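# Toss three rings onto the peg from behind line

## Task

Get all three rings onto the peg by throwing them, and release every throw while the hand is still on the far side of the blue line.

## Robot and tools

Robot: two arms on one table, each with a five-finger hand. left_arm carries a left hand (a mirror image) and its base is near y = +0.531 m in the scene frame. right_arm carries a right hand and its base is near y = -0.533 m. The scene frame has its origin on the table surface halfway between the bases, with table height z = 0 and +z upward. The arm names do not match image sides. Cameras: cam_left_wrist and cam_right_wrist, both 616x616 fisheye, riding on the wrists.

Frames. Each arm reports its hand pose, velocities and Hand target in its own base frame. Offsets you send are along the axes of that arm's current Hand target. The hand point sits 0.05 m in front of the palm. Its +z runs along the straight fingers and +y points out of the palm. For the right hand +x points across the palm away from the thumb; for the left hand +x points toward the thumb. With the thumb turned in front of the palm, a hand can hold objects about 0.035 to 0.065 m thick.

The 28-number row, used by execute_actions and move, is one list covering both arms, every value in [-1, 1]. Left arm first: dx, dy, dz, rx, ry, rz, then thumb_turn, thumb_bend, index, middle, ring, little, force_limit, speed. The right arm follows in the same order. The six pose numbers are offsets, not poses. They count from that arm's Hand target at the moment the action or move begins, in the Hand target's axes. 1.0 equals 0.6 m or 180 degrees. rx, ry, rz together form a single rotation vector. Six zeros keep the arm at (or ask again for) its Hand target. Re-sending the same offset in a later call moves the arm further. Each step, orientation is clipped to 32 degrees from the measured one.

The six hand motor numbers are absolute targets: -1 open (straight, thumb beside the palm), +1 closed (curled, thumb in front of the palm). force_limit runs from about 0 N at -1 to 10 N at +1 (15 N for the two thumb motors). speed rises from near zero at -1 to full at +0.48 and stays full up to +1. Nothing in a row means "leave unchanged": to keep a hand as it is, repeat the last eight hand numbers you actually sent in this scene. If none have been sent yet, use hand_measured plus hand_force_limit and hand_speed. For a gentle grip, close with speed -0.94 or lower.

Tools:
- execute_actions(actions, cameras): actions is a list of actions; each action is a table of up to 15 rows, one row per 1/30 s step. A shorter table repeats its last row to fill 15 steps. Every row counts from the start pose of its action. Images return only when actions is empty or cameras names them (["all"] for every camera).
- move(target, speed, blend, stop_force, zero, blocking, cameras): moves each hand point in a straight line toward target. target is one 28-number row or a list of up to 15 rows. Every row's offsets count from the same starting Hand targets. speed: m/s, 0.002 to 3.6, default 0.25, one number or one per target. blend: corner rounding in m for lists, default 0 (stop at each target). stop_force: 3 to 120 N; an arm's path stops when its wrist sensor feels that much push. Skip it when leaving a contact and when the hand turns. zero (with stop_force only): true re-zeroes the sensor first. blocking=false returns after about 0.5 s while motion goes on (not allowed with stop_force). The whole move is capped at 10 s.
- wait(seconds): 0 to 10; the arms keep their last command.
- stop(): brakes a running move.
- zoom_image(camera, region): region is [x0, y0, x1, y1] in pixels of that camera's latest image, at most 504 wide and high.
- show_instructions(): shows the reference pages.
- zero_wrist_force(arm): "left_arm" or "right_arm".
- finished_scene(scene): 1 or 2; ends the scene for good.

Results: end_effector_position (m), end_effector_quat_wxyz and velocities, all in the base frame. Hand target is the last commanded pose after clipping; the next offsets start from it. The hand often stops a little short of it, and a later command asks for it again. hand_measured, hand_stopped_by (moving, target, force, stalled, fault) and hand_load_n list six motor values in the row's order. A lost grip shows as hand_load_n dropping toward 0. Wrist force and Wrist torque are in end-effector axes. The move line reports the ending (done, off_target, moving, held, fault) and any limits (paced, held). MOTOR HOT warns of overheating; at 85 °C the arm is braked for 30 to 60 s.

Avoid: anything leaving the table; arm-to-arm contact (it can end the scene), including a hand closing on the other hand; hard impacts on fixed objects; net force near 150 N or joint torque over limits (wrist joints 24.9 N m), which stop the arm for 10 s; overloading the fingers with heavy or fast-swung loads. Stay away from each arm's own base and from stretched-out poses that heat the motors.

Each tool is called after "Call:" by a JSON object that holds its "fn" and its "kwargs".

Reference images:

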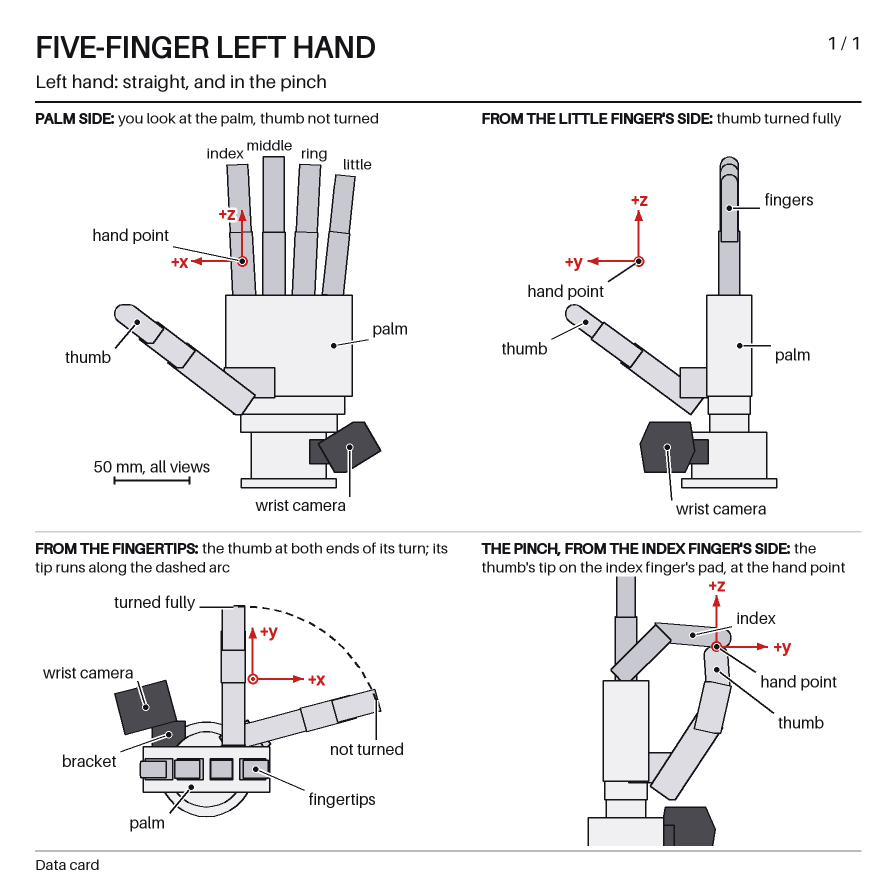

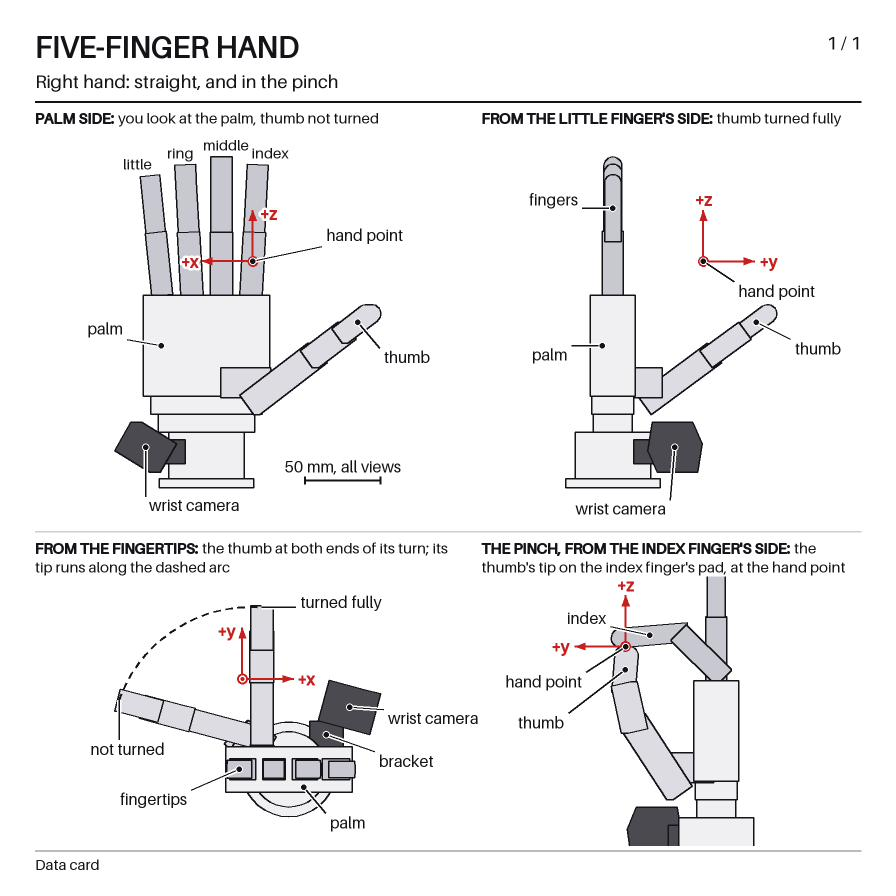

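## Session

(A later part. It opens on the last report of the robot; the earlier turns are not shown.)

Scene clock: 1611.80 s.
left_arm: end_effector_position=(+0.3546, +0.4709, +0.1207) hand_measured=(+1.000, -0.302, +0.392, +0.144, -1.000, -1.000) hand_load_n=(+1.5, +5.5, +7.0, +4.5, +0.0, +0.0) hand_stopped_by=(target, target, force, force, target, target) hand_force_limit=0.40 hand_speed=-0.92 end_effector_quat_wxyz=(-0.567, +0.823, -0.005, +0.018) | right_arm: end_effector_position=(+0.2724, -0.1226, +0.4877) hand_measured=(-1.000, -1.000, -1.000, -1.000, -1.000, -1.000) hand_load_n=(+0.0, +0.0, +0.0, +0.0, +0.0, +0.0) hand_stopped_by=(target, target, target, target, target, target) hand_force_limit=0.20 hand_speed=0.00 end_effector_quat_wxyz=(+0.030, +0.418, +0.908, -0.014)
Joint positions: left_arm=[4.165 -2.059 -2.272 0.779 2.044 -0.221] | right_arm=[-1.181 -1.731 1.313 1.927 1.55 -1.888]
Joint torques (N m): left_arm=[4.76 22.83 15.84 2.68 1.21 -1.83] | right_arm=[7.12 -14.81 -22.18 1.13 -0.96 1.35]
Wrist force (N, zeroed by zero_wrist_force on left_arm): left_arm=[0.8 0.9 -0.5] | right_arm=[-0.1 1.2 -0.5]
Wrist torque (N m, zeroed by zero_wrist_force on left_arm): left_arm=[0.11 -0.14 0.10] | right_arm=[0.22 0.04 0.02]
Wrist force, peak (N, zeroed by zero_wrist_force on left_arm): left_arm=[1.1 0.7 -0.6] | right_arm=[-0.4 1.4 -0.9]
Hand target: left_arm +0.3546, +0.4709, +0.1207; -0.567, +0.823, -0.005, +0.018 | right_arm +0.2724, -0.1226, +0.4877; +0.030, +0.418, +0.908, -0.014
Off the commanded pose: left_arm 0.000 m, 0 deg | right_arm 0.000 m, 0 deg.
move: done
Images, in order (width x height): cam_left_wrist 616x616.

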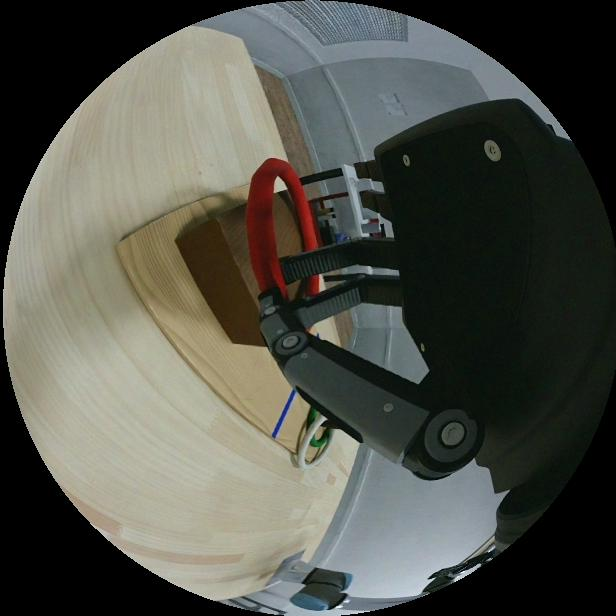

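Call:
{"fn": "move", "kwargs": {"target": [-0.0013,0.047,0.0171,0,0,0,1,-0.3,0.42,0.42,-1,-1,0.4,-0.92,0,0,0,0,0,0,-1,-1,-1,-1,-1,-1,0.2,0], "speed": 0.025, "stop_force": 3, "cameras": ["cam_left_wrist"]}}

Call:
{"fn": "zoom_image", "kwargs": {"camera": "cam_left_wrist", "region": [200, 150, 390, 380]}}

Scene clock: 1639.03 s.
left_arm: end_effector_position=(+0.3545, +0.4704, +0.0913) hand_measured=(+1.000, -0.302, +0.392, +0.144, -1.000, -1.000) hand_load_n=(+1.0, +5.5, +6.5, +4.0, +0.0, +0.0) hand_stopped_by=(target, target, force, force, target, target) hand_force_limit=0.40 hand_speed=-0.92 end_effector_quat_wxyz=(-0.567, +0.823, -0.005, +0.018) | right_arm: end_effector_position=(+0.2724, -0.1226, +0.4877) hand_measured=(-1.000, -1.000, -1.000, -1.000, -1.000, -1.000) hand_load_n=(+0.0, +0.0, +0.0, +0.0, +0.0, +0.0) hand_stopped_by=(target, target, target, target, target, target) hand_force_limit=0.20 hand_speed=0.00 end_effector_quat_wxyz=(+0.030, +0.418, +0.908, -0.014)
Joint positions: left_arm=[4.165 -2.144 -2.272 0.864 2.045 -0.221] | right_arm=[-1.181 -1.731 1.313 1.927 1.55 -1.888]
Joint torques (N m): left_arm=[-4.54 47.21 -0.49 3.01 0.71 -2.03] | right_arm=[7.34 -15.21 -22.26 1.1 -0.97 1.42]
Wrist force (N, zeroed by zero_wrist_force on left_arm): left_arm=[0.7 -1.7 -1.0] | right_arm=[-0.3 1.1 -0.7]
Wrist torque (N m, zeroed by zero_wrist_force on left_arm): left_arm=[0.01 -0.12 0.15] | right_arm=[0.22 0.08 0.01]
Wrist force, peak (N, zeroed by zero_wrist_force on left_arm): left_arm=[0.6 -3.6 -2.8] | right_arm=[0.0 1.4 -0.7]
Hand target: left_arm +0.3545, +0.4704, +0.0913; -0.567, +0.823, -0.005, +0.018 (not the last commanded pose) | right_arm +0.2724, -0.1226, +0.4877; +0.030, +0.418, +0.908, -0.014
Off the commanded pose: left_arm 0.001 m, 0 deg | right_arm 0.000 m, 0 deg.
move: contact (left_arm)
Images, in order (width x height): cam_left_wrist 616x616.

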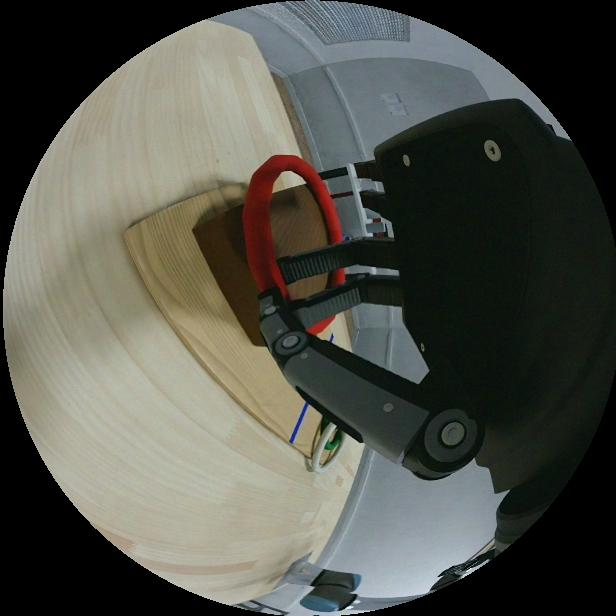

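Scaled by 2.191 from the camera's 616x616 image, which has a finer 880x880 frame.

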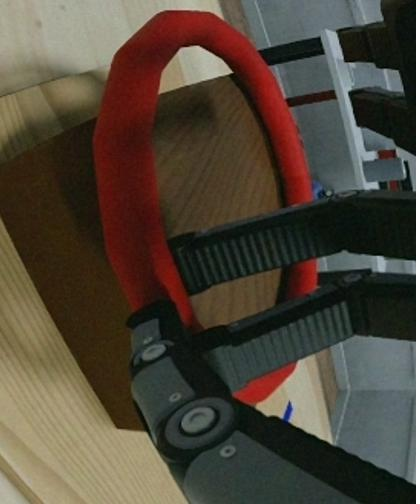

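Call:
{"fn": "move", "kwargs": {"target": [[0,0,0,0,0,0,1,-0.3,-0.15,-0.2,-1,-1,0.4,-0.7,0,0,0,0,0,0,-1,-1,-1,-1,-1,-1,0.2,0],[0,0,0,0,0,0,1,-0.8,-0.15,-0.2,-1,-1,0.4,-0.7,0,0,0,0,0,0,-1,-1,-1,-1,-1,-1,0.2,0]], "speed": 0.05, "cameras": ["cam_left_wrist"]}}

Call:
{"fn": "zoom_image", "kwargs": {"camera": "cam_left_wrist", "region": [200, 150, 390, 380]}}

Scene clock: 1648.07 s.
left_arm: end_effector_position=(+0.3545, +0.4704, +0.0913) hand_measured=(+1.000, -0.800, +0.138, -0.200, -1.000, -1.000) hand_load_n=(+0.0, +0.0, -13.5, +0.0, +0.0, +0.0) hand_stopped_by=(target, target, stalled, target, target, target) hand_force_limit=0.40 hand_speed=-0.70 end_effector_quat_wxyz=(-0.567, +0.823, -0.005, +0.018) | right_arm: end_effector_position=(+0.2724, -0.1226, +0.4877) hand_measured=(-1.000, -1.000, -1.000, -1.000, -1.000, -1.000) hand_load_n=(+0.0, +0.0, +0.0, +0.0, +0.0, +0.0) hand_stopped_by=(target, target, target, target, target, target) hand_force_limit=0.20 hand_speed=0.00 end_effector_quat_wxyz=(+0.030, +0.418, +0.908, -0.014)
Joint positions: left_arm=[4.165 -2.144 -2.272 0.864 2.045 -0.221] | right_arm=[-1.181 -1.731 1.313 1.927 1.55 -1.888]
Joint torques (N m): left_arm=[2.65 10.83 4.2 -4.25 -1.01 2.02] | right_arm=[7.33 -15.15 -21.71 1.15 -1.05 1.44]
Wrist force (N, zeroed by zero_wrist_force on left_arm): left_arm=[0.2 -20.6 -16.4] | right_arm=[-0.2 1.2 -0.5]
Wrist torque (N m, zeroed by zero_wrist_force on left_arm): left_arm=[-0.40 -0.21 0.30] | right_arm=[0.21 0.05 0.02]
Wrist force, peak (N, zeroed by zero_wrist_force on left_arm): left_arm=[0.1 -21.1 -16.3] | right_arm=[0.0 1.5 -0.6]
Hand target: left_arm +0.3545, +0.4704, +0.0913; -0.567, +0.823, -0.005, +0.018 | right_arm +0.2724, -0.1226, +0.4877; +0.030, +0.418, +0.908, -0.014
Off the commanded pose: left_arm 0.000 m, 0 deg | right_arm 0.000 m, 0 deg.
move: done
Images, in order (width x height): cam_left_wrist 616x616.

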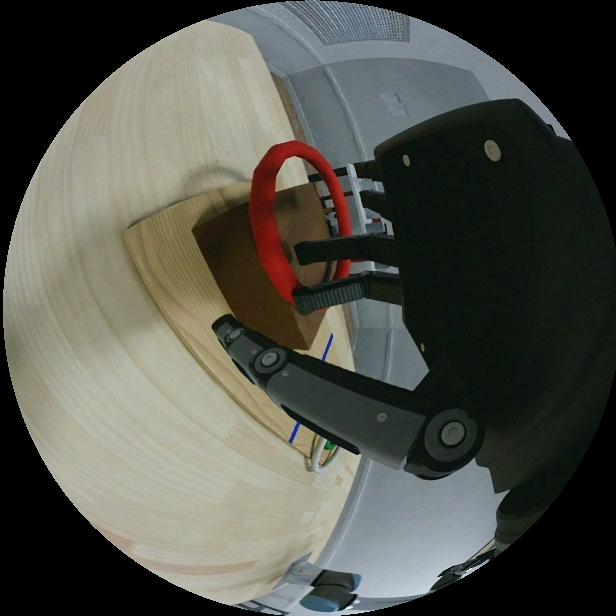

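Scaled by 2.191 from the camera's 616x616 image, which has a finer 880x880 frame.

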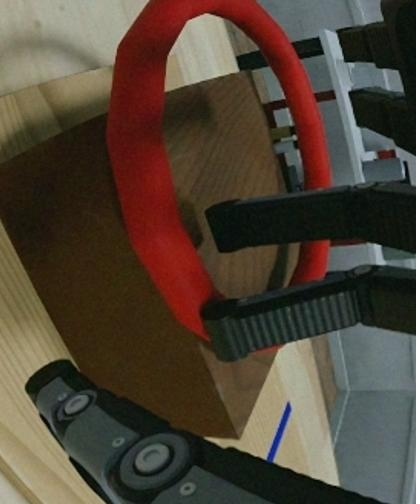

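Call:
{"fn": "move", "kwargs": {"target": [0.0013,-0.047,-0.0171,0,0,0,1,-0.8,-0.15,-0.2,-1,-1,0.4,-0.7,0,0,0,0,0,0,-1,-1,-1,-1,-1,-1,0.2,0], "speed": 0.04, "cameras": ["cam_left_wrist"]}}

Call:
{"fn": "zoom_image", "kwargs": {"camera": "cam_left_wrist", "region": [180, 130, 390, 380]}}

Scene clock: 1658.57 s.
left_arm: end_effector_position=(+0.3546, +0.4709, +0.1214) hand_measured=(+1.000, -0.800, +0.138, -0.200, -1.000, -1.000) hand_load_n=(+0.0, +0.0, +0.0, +0.0, +0.0, +0.0) hand_stopped_by=(target, target, stalled, target, target, target) hand_force_limit=0.40 hand_speed=-0.70 end_effector_quat_wxyz=(-0.567, +0.823, -0.005, +0.018) end_effector_velocity=(+0.000, +0.000, -0.001) end_effector_angular_velocity=(+0.002, +0.000, +0.001) | right_arm: end_effector_position=(+0.2724, -0.1226, +0.4877) hand_measured=(-1.000, -1.000, -1.000, -1.000, -1.000, -1.000) hand_load_n=(+0.0, -0.5, +0.0, +0.0, +0.0, +0.0) hand_stopped_by=(target, target, target, target, target, target) hand_force_limit=0.20 hand_speed=0.00 end_effector_quat_wxyz=(+0.030, +0.418, +0.908, -0.014)
Joint positions: left_arm=[4.165 -2.057 -2.272 0.777 2.044 -0.221] | right_arm=[-1.181 -1.731 1.313 1.927 1.55 -1.888]
Joint velocities: left_arm=[0 -0.005 0 0.007 0.001 0] | right_arm=[within noise]
Joint torques (N m): left_arm=[5.22 22.88 16.76 4.8 -0.95 1.59] | right_arm=[6.97 -15.09 -22.24 1.14 -0.99 1.32]
Wrist force (N, zeroed by zero_wrist_force on left_arm): left_arm=[1.4 0.7 -1.1] | right_arm=[0.0 0.9 -0.6]
Wrist torque (N m, zeroed by zero_wrist_force on left_arm): left_arm=[0.18 -0.27 0.11] | right_arm=[0.18 0.03 0.03]
Wrist force, peak (N, zeroed by zero_wrist_force on left_arm): left_arm=[0.1 -20.9 -16.4] | right_arm=[-0.3 1.3 -0.8]
Hand target: left_arm +0.3546, +0.4709, +0.1214; -0.567, +0.823, -0.005, +0.018 | right_arm +0.2724, -0.1226, +0.4877; +0.030, +0.418, +0.908, -0.014
Off the commanded pose: left_arm 0.000 m, 0 deg | right_arm 0.000 m, 0 deg.
move: done
Images, in order (width x height): cam_left_wrist 616x616.

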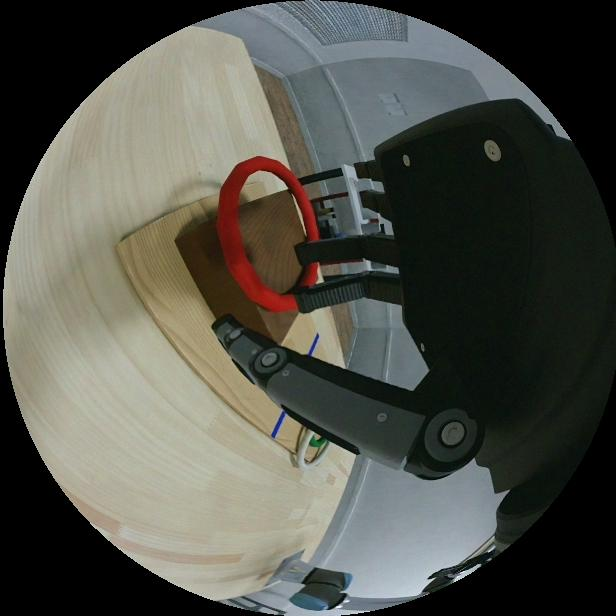

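Scaled by 2.016 from the camera's 616x616 image, which has a finer 880x880 frame.

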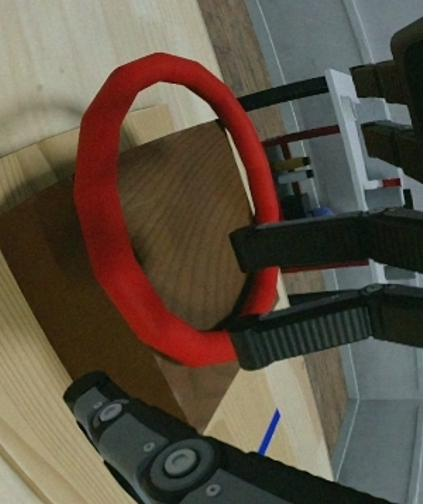

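Call:
{"fn": "move", "kwargs": {"target": [-0.0498,0.0021,-0.0096,0,0,0,1,-0.3,-0.153,-0.2,-1,-1,0.4,-0.5,0,0,0,0,0,0,-1,-1,-1,-1,-1,-1,0.2,0], "speed": 0.08, "cameras": ["cam_left_wrist"]}}

Call:
{"fn": "zoom_image", "kwargs": {"camera": "cam_left_wrist", "region": [180, 130, 390, 380]}}

Scene clock: 1679.87 s.
left_arm: end_effector_position=(+0.3245, +0.4659, +0.1216) hand_measured=(+1.000, -0.300, -0.154, -0.200, -1.000, -1.000) hand_load_n=(+0.0, +0.0, +0.0, +0.0, +0.0, -0.5) hand_stopped_by=(target, target, target, target, target, target) hand_force_limit=0.40 hand_speed=-0.50 end_effector_quat_wxyz=(-0.567, +0.823, -0.005, +0.018) | right_arm: end_effector_position=(+0.2724, -0.1226, +0.4877) hand_measured=(-1.000, -1.000, -1.000, -1.000, -1.000, -1.000) hand_load_n=(+0.0, +0.0, +0.0, +0.0, +0.0, +0.0) hand_stopped_by=(target, target, target, target, target, target) hand_force_limit=0.20 hand_speed=0.00 end_effector_quat_wxyz=(+0.030, +0.418, +0.908, -0.014)
Joint positions: left_arm=[4.229 -2.028 -2.343 0.831 1.986 -0.193] | right_arm=[-1.181 -1.731 1.313 1.927 1.55 -1.888]
Joint torques (N m): left_arm=[-2.15 19.96 14.81 0.31 0.64 -2.41] | right_arm=[6.73 -15.13 -21.81 1.16 -1.09 1.41]
Wrist force (N, zeroed by zero_wrist_force on left_arm): left_arm=[1.4 0.3 -1.1] | right_arm=[-0.1 0.9 -0.5]
Wrist torque (N m, zeroed by zero_wrist_force on left_arm): left_arm=[0.13 -0.25 0.03] | right_arm=[0.17 0.04 0.02]
Wrist force, peak (N, zeroed by zero_wrist_force on left_arm): left_arm=[2.0 0.8 -1.3] | right_arm=[-0.3 1.2 -0.9]
Hand target: left_arm +0.3245, +0.4659, +0.1215; -0.567, +0.823, -0.005, +0.018 | right_arm +0.2724, -0.1226, +0.4877; +0.030, +0.418, +0.908, -0.014
Off the commanded pose: left_arm 0.000 m, 0 deg | right_arm 0.000 m, 0 deg.
move: done
Images, in order (width x height): cam_left_wrist 616x616.

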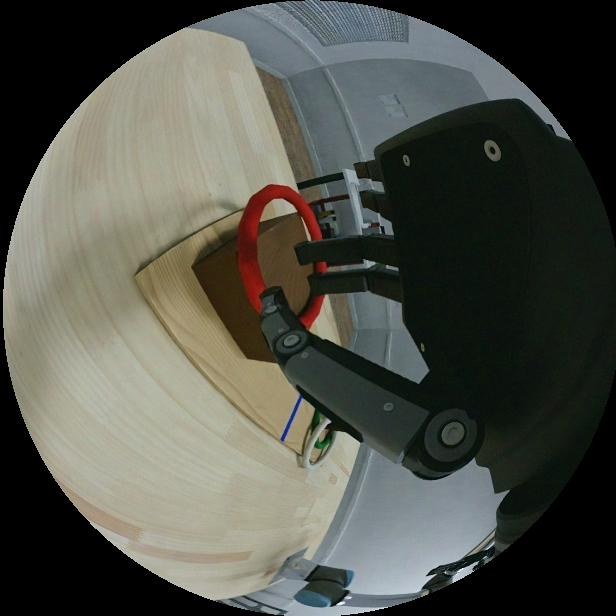

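Scaled by 2.016 from the camera's 616x616 image, which has a finer 880x880 frame.

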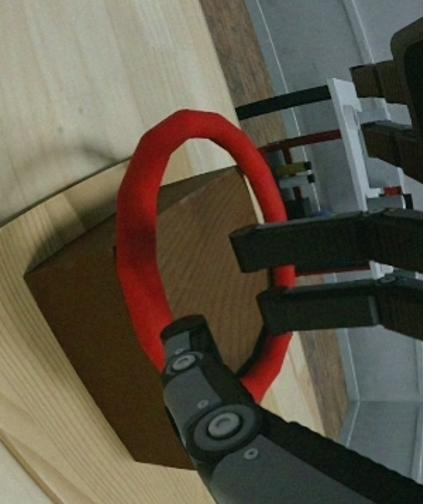

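Call:
{"fn": "move", "kwargs": {"target": [[-0.0133,-0.0003,-0.0001,0,0,0,1,-0.3,-0.153,-0.2,-1,-1,0.4,-0.5,0,0,0,0,0,0,-1,-1,-1,-1,-1,-1,0.2,0],[-0.0147,0.0538,0.0196,0,0,0,1,-0.3,-0.153,-0.2,-1,-1,0.4,-0.5,0,0,0,0,0,0,-1,-1,-1,-1,-1,-1,0.2,0]], "speed": 0.015, "stop_force": 3, "cameras": ["cam_left_wrist"]}}

Call:
{"fn": "zoom_image", "kwargs": {"camera": "cam_left_wrist", "region": [200, 150, 390, 380]}}

Scene clock: 1691.30 s.
left_arm: end_effector_position=(+0.3165, +0.4657, +0.0870) hand_measured=(+1.000, -0.300, -0.154, -0.200, -1.000, -1.000) hand_load_n=(+0.0, +0.0, +0.5, +0.0, +0.0, +0.0) hand_stopped_by=(target, target, target, target, target, target) hand_force_limit=0.40 hand_speed=-0.50 end_effector_quat_wxyz=(-0.567, +0.823, -0.005, +0.018) | right_arm: end_effector_position=(+0.2724, -0.1226, +0.4877) hand_measured=(-1.000, -1.000, -1.000, -1.000, -1.000, -1.000) hand_load_n=(+0.0, -0.5, +0.0, +0.0, +0.0, +0.0) hand_stopped_by=(target, target, target, target, target, target) hand_force_limit=0.20 hand_speed=0.00 end_effector_quat_wxyz=(+0.030, +0.418, +0.908, -0.014)
Joint positions: left_arm=[4.249 -2.133 -2.358 0.954 1.968 -0.185] | right_arm=[-1.181 -1.731 1.313 1.927 1.55 -1.888]
Joint torques (N m): left_arm=[-6.35 45.94 8.74 0.23 1.29 -1.49] | right_arm=[6.96 -15.21 -21.86 1.08 -0.99 1.38]
Wrist force (N, zeroed by zero_wrist_force on left_arm): left_arm=[1.2 0.1 -0.9] | right_arm=[-0.1 1.1 -0.7]
Wrist torque (N m, zeroed by zero_wrist_force on left_arm): left_arm=[0.12 -0.20 -0.02] | right_arm=[0.21 0.05 0.02]
Wrist force, peak (N, zeroed by zero_wrist_force on left_arm): left_arm=[1.4 -1.1 -1.2] | right_arm=[-0.3 1.3 -0.7]
Hand target: left_arm +0.3165, +0.4656, +0.0870; -0.567, +0.823, -0.005, +0.018 | right_arm +0.2724, -0.1226, +0.4877; +0.030, +0.418, +0.908, -0.014
Off the commanded pose: left_arm 0.000 m, 0 deg | right_arm 0.000 m, 0 deg.
move: done
Images, in order (width x height): cam_left_wrist 616x616.

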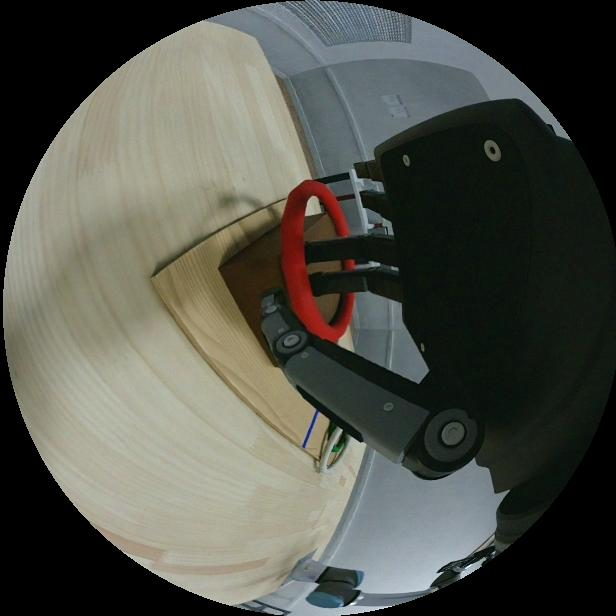

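Scaled by 2.191 from the camera's 616x616 image, which has a finer 880x880 frame.

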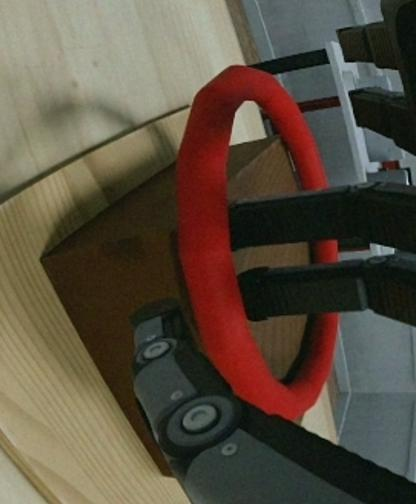

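Call:
{"fn": "move", "kwargs": {"target": [0.0001,-0.0043,0.0118,0,0,0,1,-0.3,-0.153,-0.2,-1,-1,0.4,-0.5,0,0,0,0,0,0,-1,-1,-1,-1,-1,-1,0.2,0], "speed": 0.02, "stop_force": 3, "cameras": ["cam_left_wrist"]}}

Call:
{"fn": "zoom_image", "kwargs": {"camera": "cam_left_wrist", "region": [200, 150, 390, 380]}}

Scene clock: 1706.00 s.
left_arm: end_effector_position=(+0.3168, +0.4732, +0.0868) hand_measured=(+1.000, -0.300, -0.154, -0.200, -1.000, -1.000) hand_load_n=(+0.0, +0.0, +0.0, +0.0, -0.5, +0.0) hand_stopped_by=(target, target, target, target, target, target) hand_force_limit=0.40 hand_speed=-0.50 end_effector_quat_wxyz=(-0.567, +0.823, -0.005, +0.018) | right_arm: end_effector_position=(+0.2724, -0.1226, +0.4877) hand_measured=(-1.000, -1.000, -1.000, -1.000, -1.000, -1.000) hand_load_n=(+0.0, +0.0, +0.0, +0.0, +0.0, +0.0) hand_stopped_by=(target, target, target, target, target, target) hand_force_limit=0.20 hand_speed=0.00 end_effector_quat_wxyz=(+0.030, +0.418, +0.908, -0.014)
Joint positions: left_arm=[4.257 -2.138 -2.343 0.945 1.959 -0.181] | right_arm=[-1.181 -1.731 1.313 1.927 1.55 -1.888]
Joint torques (N m): left_arm=[-5.46 43.35 -1.8 4.61 1.39 -1.88] | right_arm=[7.48 -14.73 -22.39 1.04 -1.06 1.37]
Wrist force (N, zeroed by zero_wrist_force on left_arm): left_arm=[1.5 0.4 -0.9] | right_arm=[-0.2 1.0 -0.5]
Wrist torque (N m, zeroed by zero_wrist_force on left_arm): left_arm=[0.13 -0.25 -0.04] | right_arm=[0.19 0.06 0.01]
Wrist force, peak (N, zeroed by zero_wrist_force on left_arm): left_arm=[1.3 0.4 -1.4] | right_arm=[0.0 1.4 -0.8]
Hand target: left_arm +0.3168, +0.4732, +0.0869; -0.567, +0.823, -0.005, +0.018 | right_arm +0.2724, -0.1226, +0.4877; +0.030, +0.418, +0.908, -0.014
Off the commanded pose: left_arm 0.000 m, 0 deg | right_arm 0.000 m, 0 deg.
move: done
Images, in order (width x height): cam_left_wrist 616x616.

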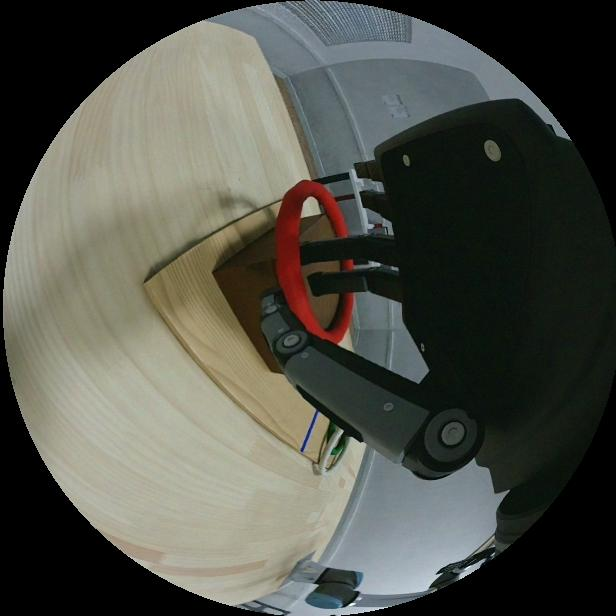

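Scaled by 2.191 from the camera's 616x616 image, which has a finer 880x880 frame.

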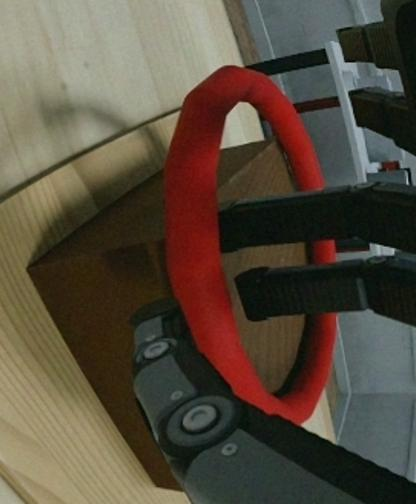

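Call:
{"fn": "move", "kwargs": {"target": [0,0,0,0,0,0,1,-0.3,0.4,0.4,-1,-1,0.4,-0.9,0,0,0,0,0,0,-1,-1,-1,-1,-1,-1,0.2,0], "speed": 0.05, "cameras": ["cam_left_wrist"]}}

Call:
{"fn": "zoom_image", "kwargs": {"camera": "cam_left_wrist", "region": [200, 150, 390, 380]}}

Scene clock: 1713.03 s.
left_arm: end_effector_position=(+0.3168, +0.4732, +0.0869) hand_measured=(+1.000, -0.302, +0.244, -0.064, -1.000, -1.000) hand_load_n=(-1.5, +6.5, +6.5, +6.5, +0.0, +0.0) hand_stopped_by=(target, target, force, force, target, target) hand_force_limit=0.40 hand_speed=-0.90 end_effector_quat_wxyz=(-0.567, +0.823, -0.005, +0.018) | right_arm: end_effector_position=(+0.2724, -0.1226, +0.4877) hand_measured=(-1.000, -1.000, -1.000, -1.000, -1.000, -1.000) hand_load_n=(+0.0, +0.0, +0.0, +0.0, +0.0, +0.0) hand_stopped_by=(target, target, target, target, target, target) hand_force_limit=0.20 hand_speed=0.00 end_effector_quat_wxyz=(+0.030, +0.418, +0.908, -0.014)
Joint positions: left_arm=[4.257 -2.138 -2.343 0.945 1.959 -0.181] | right_arm=[-1.181 -1.731 1.313 1.927 1.55 -1.888]
Joint torques (N m): left_arm=[-6.01 21.73 -0.93 -1.4 -1.28 -2.01] | right_arm=[6.93 -15.41 -22.59 1.08 -1.06 1.33]
Wrist force (N, zeroed by zero_wrist_force on left_arm): left_arm=[1.4 -11.6 -0.4] | right_arm=[0.0 1.0 -0.6]
Wrist torque (N m, zeroed by zero_wrist_force on left_arm): left_arm=[0.03 -0.19 0.23] | right_arm=[0.20 0.04 0.02]
Wrist force, peak (N, zeroed by zero_wrist_force on left_arm): left_arm=[1.6 -11.8 0.3] | right_arm=[-0.2 1.3 -0.8]
Hand target: left_arm +0.3168, +0.4732, +0.0869; -0.567, +0.823, -0.005, +0.018 | right_arm +0.2724, -0.1226, +0.4877; +0.030, +0.418, +0.908, -0.014
Off the commanded pose: left_arm 0.000 m, 0 deg | right_arm 0.000 m, 0 deg.
move: done
Images, in order (width x height): cam_left_wrist 616x616.

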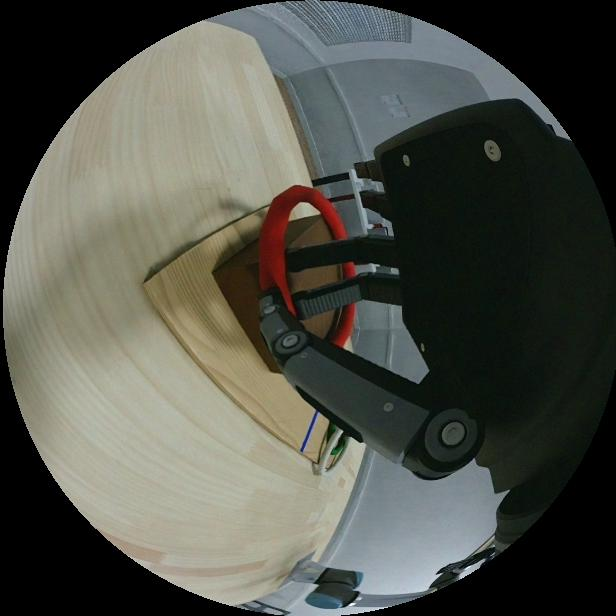

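Scaled by 2.191 from the camera's 616x616 image, which has a finer 880x880 frame.

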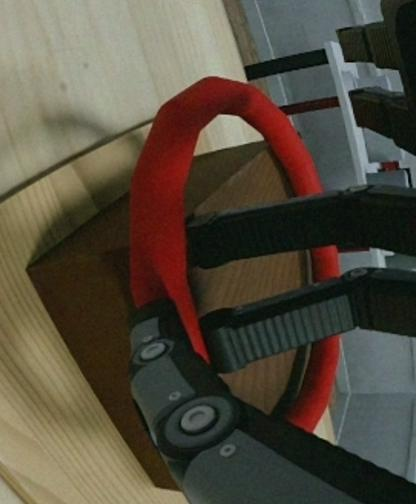

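Call:
{"fn": "move", "kwargs": {"target": [[0,0,0,0,0,0,1,-0.3,-0.15,-0.2,-1,-1,0.4,-0.7,0,0,0,0,0,0,-1,-1,-1,-1,-1,-1,0.2,0],[0.0003,-0.0103,-0.0037,0,0,0,1,-0.3,-0.15,-0.2,-1,-1,0.4,-0.7,0,0,0,0,0,0,-1,-1,-1,-1,-1,-1,0.2,0]], "speed": 0.05, "cameras": ["cam_left_wrist"]}}

Call:
{"fn": "zoom_image", "kwargs": {"camera": "cam_left_wrist", "region": [200, 150, 390, 380]}}

Scene clock: 1725.70 s.
left_arm: end_effector_position=(+0.3168, +0.4733, +0.0935) hand_measured=(+1.000, -0.300, -0.150, -0.200, -1.000, -1.000) hand_load_n=(+0.0, +0.0, +0.0, +0.0, +0.0, +0.0) hand_stopped_by=(target, target, target, target, target, target) hand_force_limit=0.40 hand_speed=-0.70 end_effector_quat_wxyz=(-0.567, +0.823, -0.005, +0.018) | right_arm: end_effector_position=(+0.2724, -0.1226, +0.4877) hand_measured=(-1.000, -1.000, -1.000, -1.000, -1.000, -1.000) hand_load_n=(+0.5, +0.0, +0.0, +0.0, +0.0, +0.0) hand_stopped_by=(target, target, target, target, target, target) hand_force_limit=0.20 hand_speed=0.00 end_effector_quat_wxyz=(+0.030, +0.418, +0.908, -0.014)
Joint positions: left_arm=[4.257 -2.117 -2.344 0.924 1.959 -0.181] | right_arm=[-1.181 -1.731 1.313 1.927 1.55 -1.888]
Joint torques (N m): left_arm=[3.79 22.73 0.11 3.79 -1.17 -0.46] | right_arm=[6.7 -15.32 -22.29 1.07 -1.06 1.34]
Wrist force (N, zeroed by zero_wrist_force on left_arm): left_arm=[1.2 0.2 -0.9] | right_arm=[-0.3 0.7 -0.7]
Wrist torque (N m, zeroed by zero_wrist_force on left_arm): left_arm=[0.12 -0.21 -0.04] | right_arm=[0.15 0.08 0.00]
Wrist force, peak (N, zeroed by zero_wrist_force on left_arm): left_arm=[1.6 -11.9 -0.4] | right_arm=[0.0 1.4 -0.6]
Hand target: left_arm +0.3168, +0.4733, +0.0934; -0.567, +0.823, -0.005, +0.018 | right_arm +0.2724, -0.1226, +0.4877; +0.030, +0.418, +0.908, -0.014
Off the commanded pose: left_arm 0.000 m, 0 deg | right_arm 0.000 m, 0 deg.
move: done
Images, in order (width x height): cam_left_wrist 616x616.

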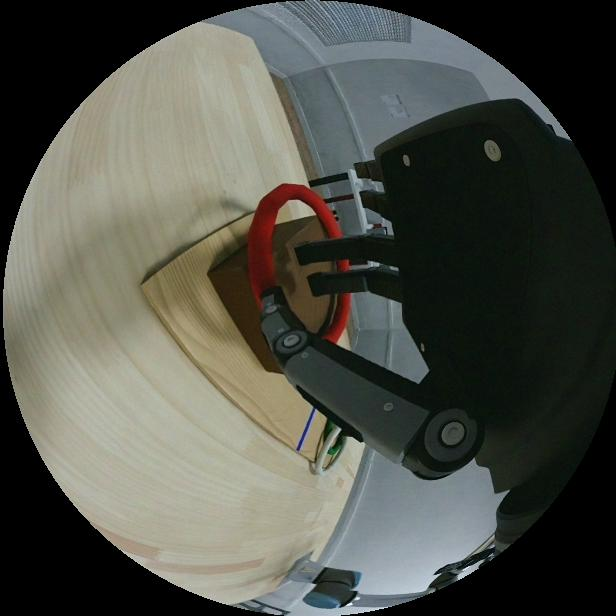

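Scaled by 2.191 from the camera's 616x616 image, which has a finer 880x880 frame.

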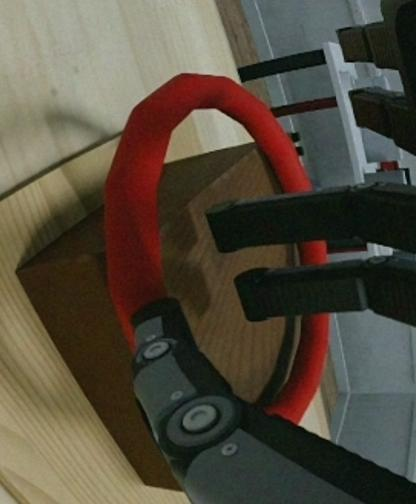

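Call:
{"fn": "move", "kwargs": {"target": [[0,0.0017,-0.0047,0,0,0,1,-0.3,-0.15,-0.2,-1,-1,0.4,-0.7,0,0,0,0,0,0,-1,-1,-1,-1,-1,-1,0.2,0],[0,0.0017,-0.0047,0,0,0,1,-0.3,0.4,0.4,-1,-1,0.4,-0.9,0,0,0,0,0,0,-1,-1,-1,-1,-1,-1,0.2,0]], "speed": 0.05, "cameras": ["cam_left_wrist"]}}

Call:
{"fn": "zoom_image", "kwargs": {"camera": "cam_left_wrist", "region": [200, 150, 390, 380]}}

Scene clock: 1740.43 s.
left_arm: end_effector_position=(+0.3167, +0.4703, +0.0935) hand_measured=(+1.000, -0.300, +0.378, +0.300, -1.000, -1.000) hand_load_n=(-0.5, +2.0, +7.0, +7.5, +0.0, +0.0) hand_stopped_by=(target, target, force, force, target, target) hand_force_limit=0.40 hand_speed=-0.90 end_effector_quat_wxyz=(-0.567, +0.823, -0.005, +0.018) | right_arm: end_effector_position=(+0.2724, -0.1226, +0.4877) hand_measured=(-1.000, -1.000, -1.000, -1.000, -1.000, -1.000) hand_load_n=(+0.0, +0.0, +0.0, +0.0, +0.0, +0.0) hand_stopped_by=(target, target, target, target, target, target) hand_force_limit=0.20 hand_speed=0.00 end_effector_quat_wxyz=(+0.030, +0.418, +0.908, -0.014)
Joint positions: left_arm=[4.254 -2.115 -2.35 0.928 1.963 -0.183] | right_arm=[-1.181 -1.731 1.313 1.927 1.55 -1.888]
Joint torques (N m): left_arm=[3.88 37.04 14.53 1.15 -1.01 2.05] | right_arm=[6.96 -14.96 -22.67 1.11 -1.14 1.26]
Wrist force (N, zeroed by zero_wrist_force on left_arm): left_arm=[1.3 0.2 -1.0] | right_arm=[0.0 1.3 -0.6]
Wrist torque (N m, zeroed by zero_wrist_force on left_arm): left_arm=[0.12 -0.23 0.14] | right_arm=[0.24 0.04 0.04]
Wrist force, peak (N, zeroed by zero_wrist_force on left_arm): left_arm=[1.5 0.2 -1.3] | right_arm=[-0.1 1.4 -0.7]
Hand target: left_arm +0.3167, +0.4703, +0.0935; -0.567, +0.823, -0.005, +0.018 | right_arm +0.2724, -0.1226, +0.4877; +0.030, +0.418, +0.908, -0.014
Off the commanded pose: left_arm 0.000 m, 0 deg | right_arm 0.000 m, 0 deg.
move: done
Images, in order (width x height): cam_left_wrist 616x616.

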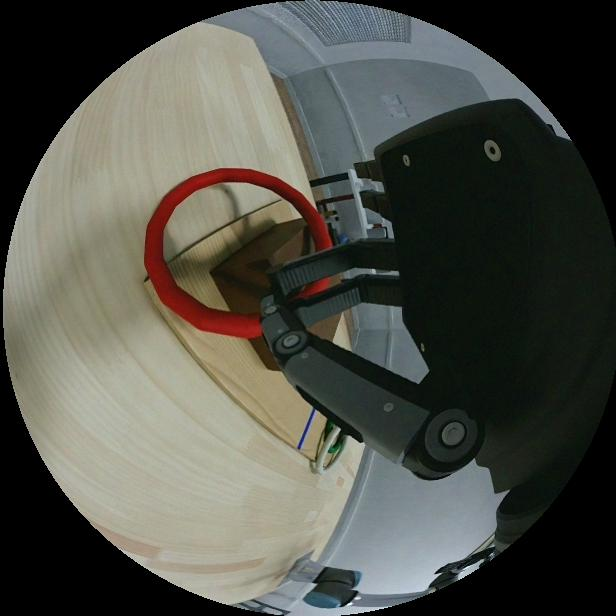

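Scaled by 2.191 from the camera's 616x616 image, which has a finer 880x880 frame.

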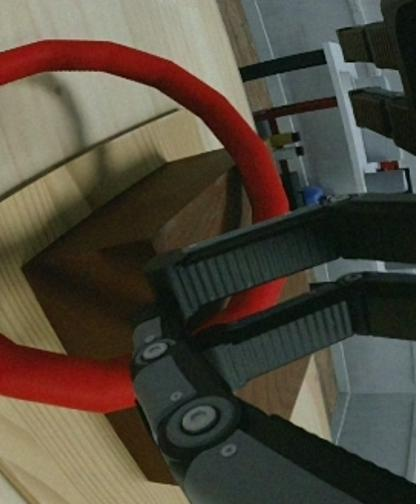

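Call:
{"fn": "move", "kwargs": {"target": [0.0009,-0.0313,-0.0114,0,0,0,1,-0.3,0.4,0.4,-1,-1,0.4,-0.9,0,0,0,0,0,0,-1,-1,-1,-1,-1,-1,0.2,0], "speed": 0.04, "cameras": ["cam_left_wrist"]}}

Call:
{"fn": "zoom_image", "kwargs": {"camera": "cam_left_wrist", "region": [130, 150, 390, 380]}}

Scene clock: 1756.73 s.
left_arm: end_effector_position=(+0.3168, +0.4706, +0.1135) hand_measured=(+1.000, -0.300, +0.378, +0.300, -1.000, -1.000) hand_load_n=(-0.5, +2.0, +7.0, +7.0, +0.0, +0.0) hand_stopped_by=(target, target, force, force, target, target) hand_force_limit=0.40 hand_speed=-0.90 end_effector_quat_wxyz=(-0.567, +0.823, -0.005, +0.018) | right_arm: end_effector_position=(+0.2724, -0.1226, +0.4877) hand_measured=(-1.000, -1.000, -1.000, -1.000, -1.000, -1.000) hand_load_n=(+0.0, +0.0, +0.0, +0.0, +0.5, +0.0) hand_stopped_by=(target, target, target, target, target, target) hand_force_limit=0.20 hand_speed=0.00 end_effector_quat_wxyz=(+0.030, +0.418, +0.908, -0.014)
Joint positions: left_arm=[4.254 -2.051 -2.35 0.865 1.962 -0.183] | right_arm=[-1.181 -1.731 1.313 1.927 1.55 -1.888]
Joint torques (N m): left_arm=[5.9 20.73 16.36 4.81 -1.08 1.2] | right_arm=[7 -14.85 -21.98 1.09 -0.99 1.38]
Wrist force (N, zeroed by zero_wrist_force on left_arm): left_arm=[1.3 0.5 -1.2] | right_arm=[-0.2 1.1 -0.5]
Wrist torque (N m, zeroed by zero_wrist_force on left_arm): left_arm=[0.18 -0.24 0.14] | right_arm=[0.20 0.06 0.02]
Wrist force, peak (N, zeroed by zero_wrist_force on left_arm): left_arm=[1.4 0.6 -1.4] | right_arm=[-0.2 1.3 -0.8]
Hand target: left_arm +0.3168, +0.4706, +0.1135; -0.567, +0.823, -0.005, +0.018 | right_arm +0.2724, -0.1226, +0.4877; +0.030, +0.418, +0.908, -0.014
Off the commanded pose: left_arm 0.000 m, 0 deg | right_arm 0.000 m, 0 deg.
move: done
Images, in order (width x height): cam_left_wrist 616x616.

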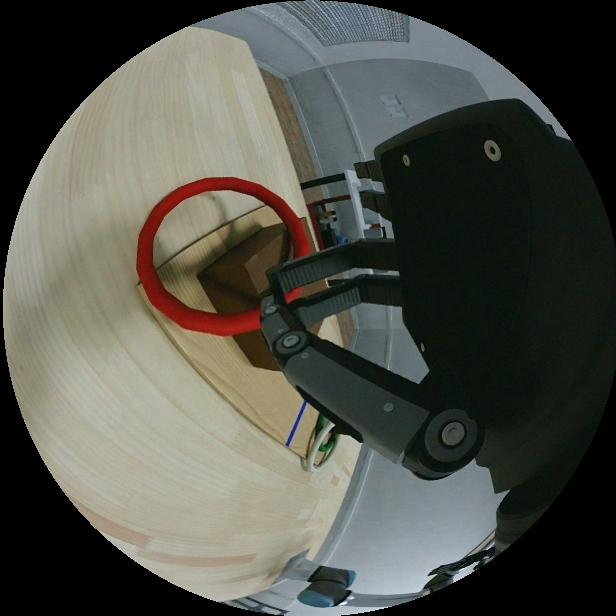

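Scaled by 1.938 from the camera's 616x616 image, which has a finer 880x880 frame.

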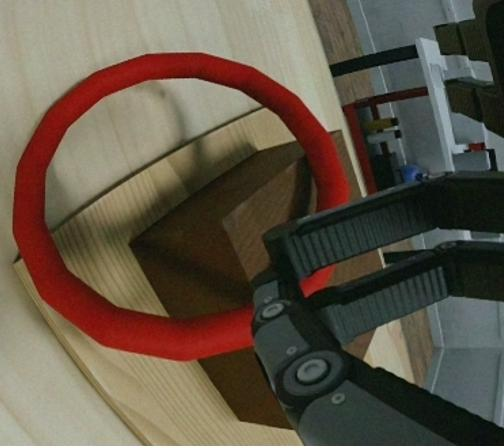

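Call:
{"fn": "wait", "kwargs": {"seconds": 0, "cameras": ["cam_right_wrist"]}}

Call:
{"fn": "zoom_image", "kwargs": {"camera": "cam_right_wrist", "region": [180, 180, 440, 440]}}

Scene clock: 1782.93 s.
left_arm: end_effector_position=(+0.3168, +0.4706, +0.1135) hand_measured=(+1.000, -0.300, +0.378, +0.300, -1.000, -1.000) hand_load_n=(-0.5, +2.0, +7.0, +7.5, +0.0, +0.0) hand_stopped_by=(target, target, force, force, target, target) hand_force_limit=0.40 hand_speed=-0.90 end_effector_quat_wxyz=(-0.567, +0.823, -0.005, +0.018) | right_arm: end_effector_position=(+0.2724, -0.1226, +0.4877) hand_measured=(-1.000, -1.000, -1.000, -1.000, -1.000, -1.000) hand_load_n=(+0.0, +0.0, +0.0, +0.0, +0.0, +0.0) hand_stopped_by=(target, target, target, target, target, target) hand_force_limit=0.20 hand_speed=0.00 end_effector_quat_wxyz=(+0.030, +0.418, +0.908, -0.014)
Joint positions: left_arm=[4.254 -2.052 -2.35 0.865 1.962 -0.183] | right_arm=[-1.181 -1.731 1.313 1.927 1.55 -1.888]
Joint torques (N m): left_arm=[5.17 20.62 16.43 4.53 1.18 -2.09] | right_arm=[6.68 -15.77 -22.38 1.05 -1.06 1.44]
Wrist force (N, zeroed by zero_wrist_force on left_arm): left_arm=[1.2 0.4 -1.2] | right_arm=[-0.2 1.1 -0.7]
Wrist torque (N m, zeroed by zero_wrist_force on left_arm): left_arm=[0.16 -0.23 0.14] | right_arm=[0.21 0.07 0.01]
Wrist force, peak (N, zeroed by zero_wrist_force on left_arm): left_arm=[1.5 0.6 -1.4] | right_arm=[-0.2 1.4 -0.7]
Hand target: left_arm +0.3168, +0.4706, +0.1135; -0.567, +0.823, -0.005, +0.018 | right_arm +0.2724, -0.1226, +0.4877; +0.030, +0.418, +0.908, -0.014
Off the commanded pose: left_arm 0.000 m, 0 deg | right_arm 0.000 m, 0 deg.
Images, in order (width x height): cam_right_wrist 616x616.

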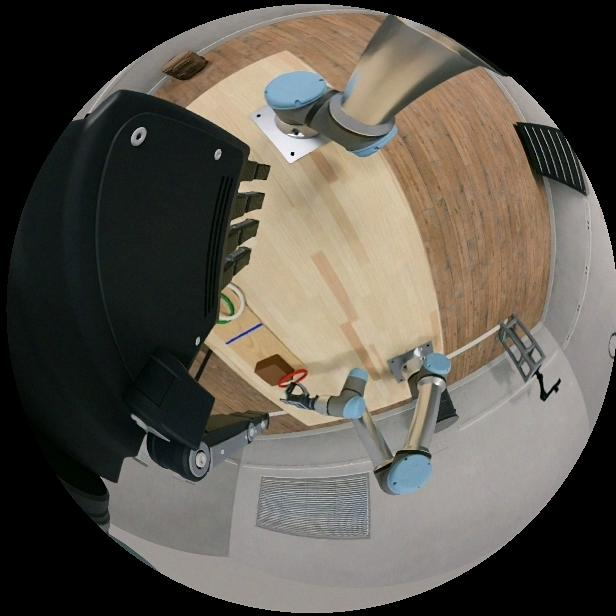

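Scaled by 1.938 from the camera's 616x616 image, which has a finer 880x880 frame.

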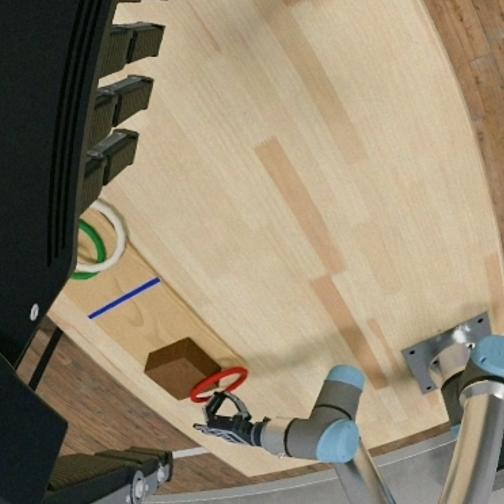

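Call:
{"fn": "zoom_image", "kwargs": {"camera": "cam_right_wrist", "region": [230, 330, 350, 430]}}

Scaled by 4.200 from the camera's 616x616 image, which has a finer 880x880 frame.

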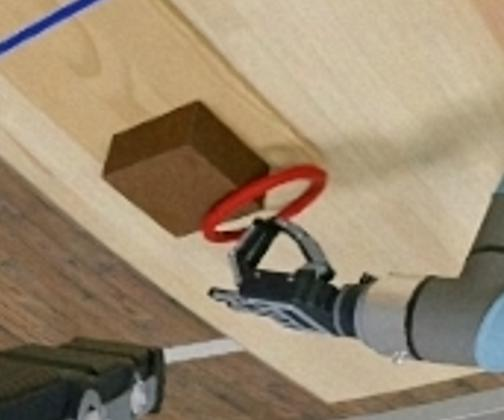

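Call:
{"fn": "move", "kwargs": {"target": [0.0006,-0.0235,-0.0086,0,0,0,1,-0.3,0.4,0.4,-1,-1,0.4,-0.9,0,0,0,0,0,0,-1,-1,-1,-1,-1,-1,0.2,0], "speed": 0.03, "cameras": ["all"]}}

Call:
{"fn": "zoom_image", "kwargs": {"camera": "cam_right_wrist", "region": [230, 330, 350, 430]}}

Scene clock: 1807.63 s.
left_arm: end_effector_position=(+0.3168, +0.4708, +0.1286) hand_measured=(+1.000, -0.300, +0.378, +0.300, -1.000, -1.000) hand_load_n=(-0.5, +2.0, +6.5, +7.5, +0.0, +0.0) hand_stopped_by=(target, target, force, force, target, target) hand_force_limit=0.40 hand_speed=-0.90 end_effector_quat_wxyz=(-0.567, +0.823, -0.005, +0.018) end_effector_velocity=(+0.000, +0.000, +0.000) end_effector_angular_velocity=(+0.003, -0.002, +0.000) | right_arm: end_effector_position=(+0.2724, -0.1226, +0.4877) hand_measured=(-1.000, -1.000, -1.000, -1.000, -1.000, -1.000) hand_load_n=(+0.0, +0.0, +0.0, +0.0, +0.0, +0.0) hand_stopped_by=(target, target, target, target, target, target) hand_force_limit=0.20 hand_speed=0.00 end_effector_quat_wxyz=(+0.030, +0.418, +0.908, -0.014)
Joint positions: left_arm=[4.254 -2.005 -2.348 0.817 1.962 -0.183] | right_arm=[-1.181 -1.731 1.313 1.927 1.55 -1.888]
Joint velocities: left_arm=[0.001 -0.003 0 0.007 0 0] | right_arm=[within noise]
Joint torques (N m): left_arm=[5.52 20.17 14.6 4.83 -1.08 2.28] | right_arm=[7.14 -15.26 -22.38 1.18 -1.18 1.35]
Wrist force (N, zeroed by zero_wrist_force on left_arm): left_arm=[1.5 0.4 -1.3] | right_arm=[-0.1 1.1 -0.7]
Wrist torque (N m, zeroed by zero_wrist_force on left_arm): left_arm=[0.17 -0.28 0.15] | right_arm=[0.21 0.05 0.02]
Wrist force, peak (N, zeroed by zero_wrist_force on left_arm): left_arm=[1.6 0.7 -1.3] | right_arm=[-0.2 1.3 -0.8]
Hand target: left_arm +0.3168, +0.4708, +0.1285; -0.567, +0.823, -0.005, +0.018 | right_arm +0.2724, -0.1226, +0.4877; +0.030, +0.418, +0.908, -0.014
Off the commanded pose: left_arm 0.000 m, 0 deg | right_arm 0.000 m, 0 deg.
move: done

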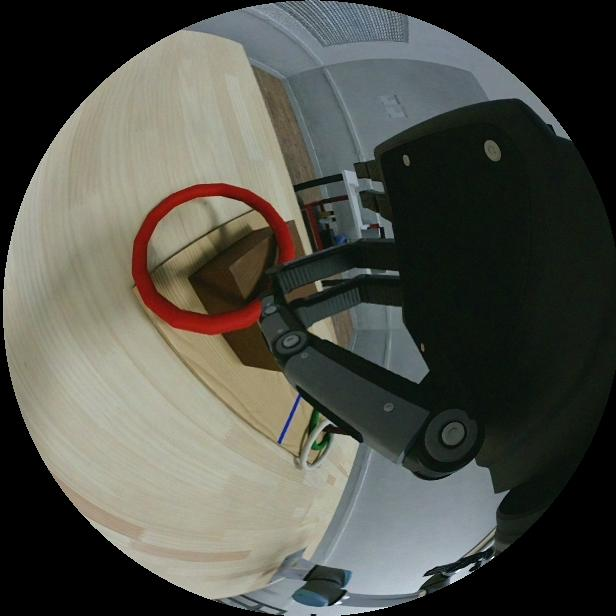

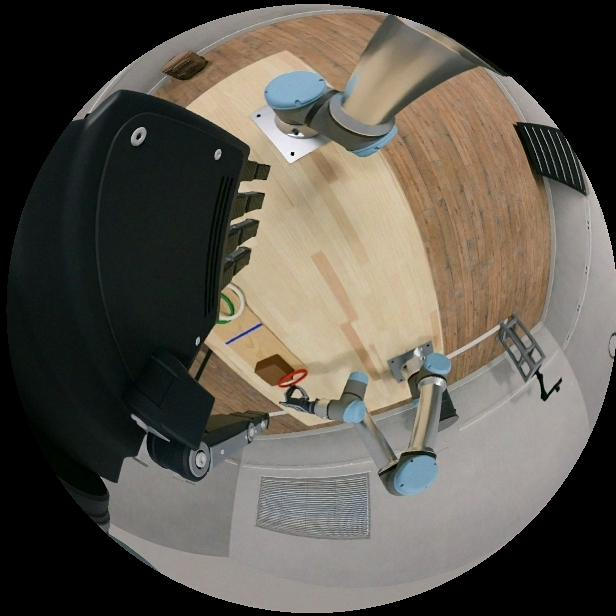

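Scaled by 4.200 from the camera's 616x616 image, which has a finer 880x880 frame.

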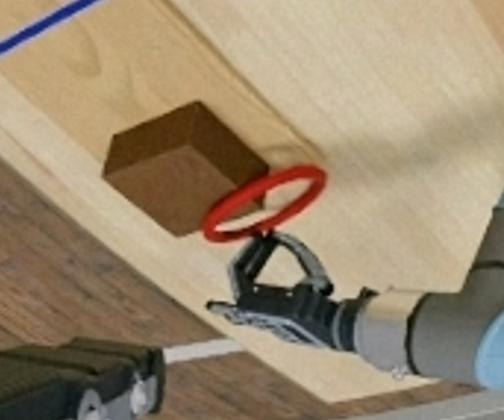

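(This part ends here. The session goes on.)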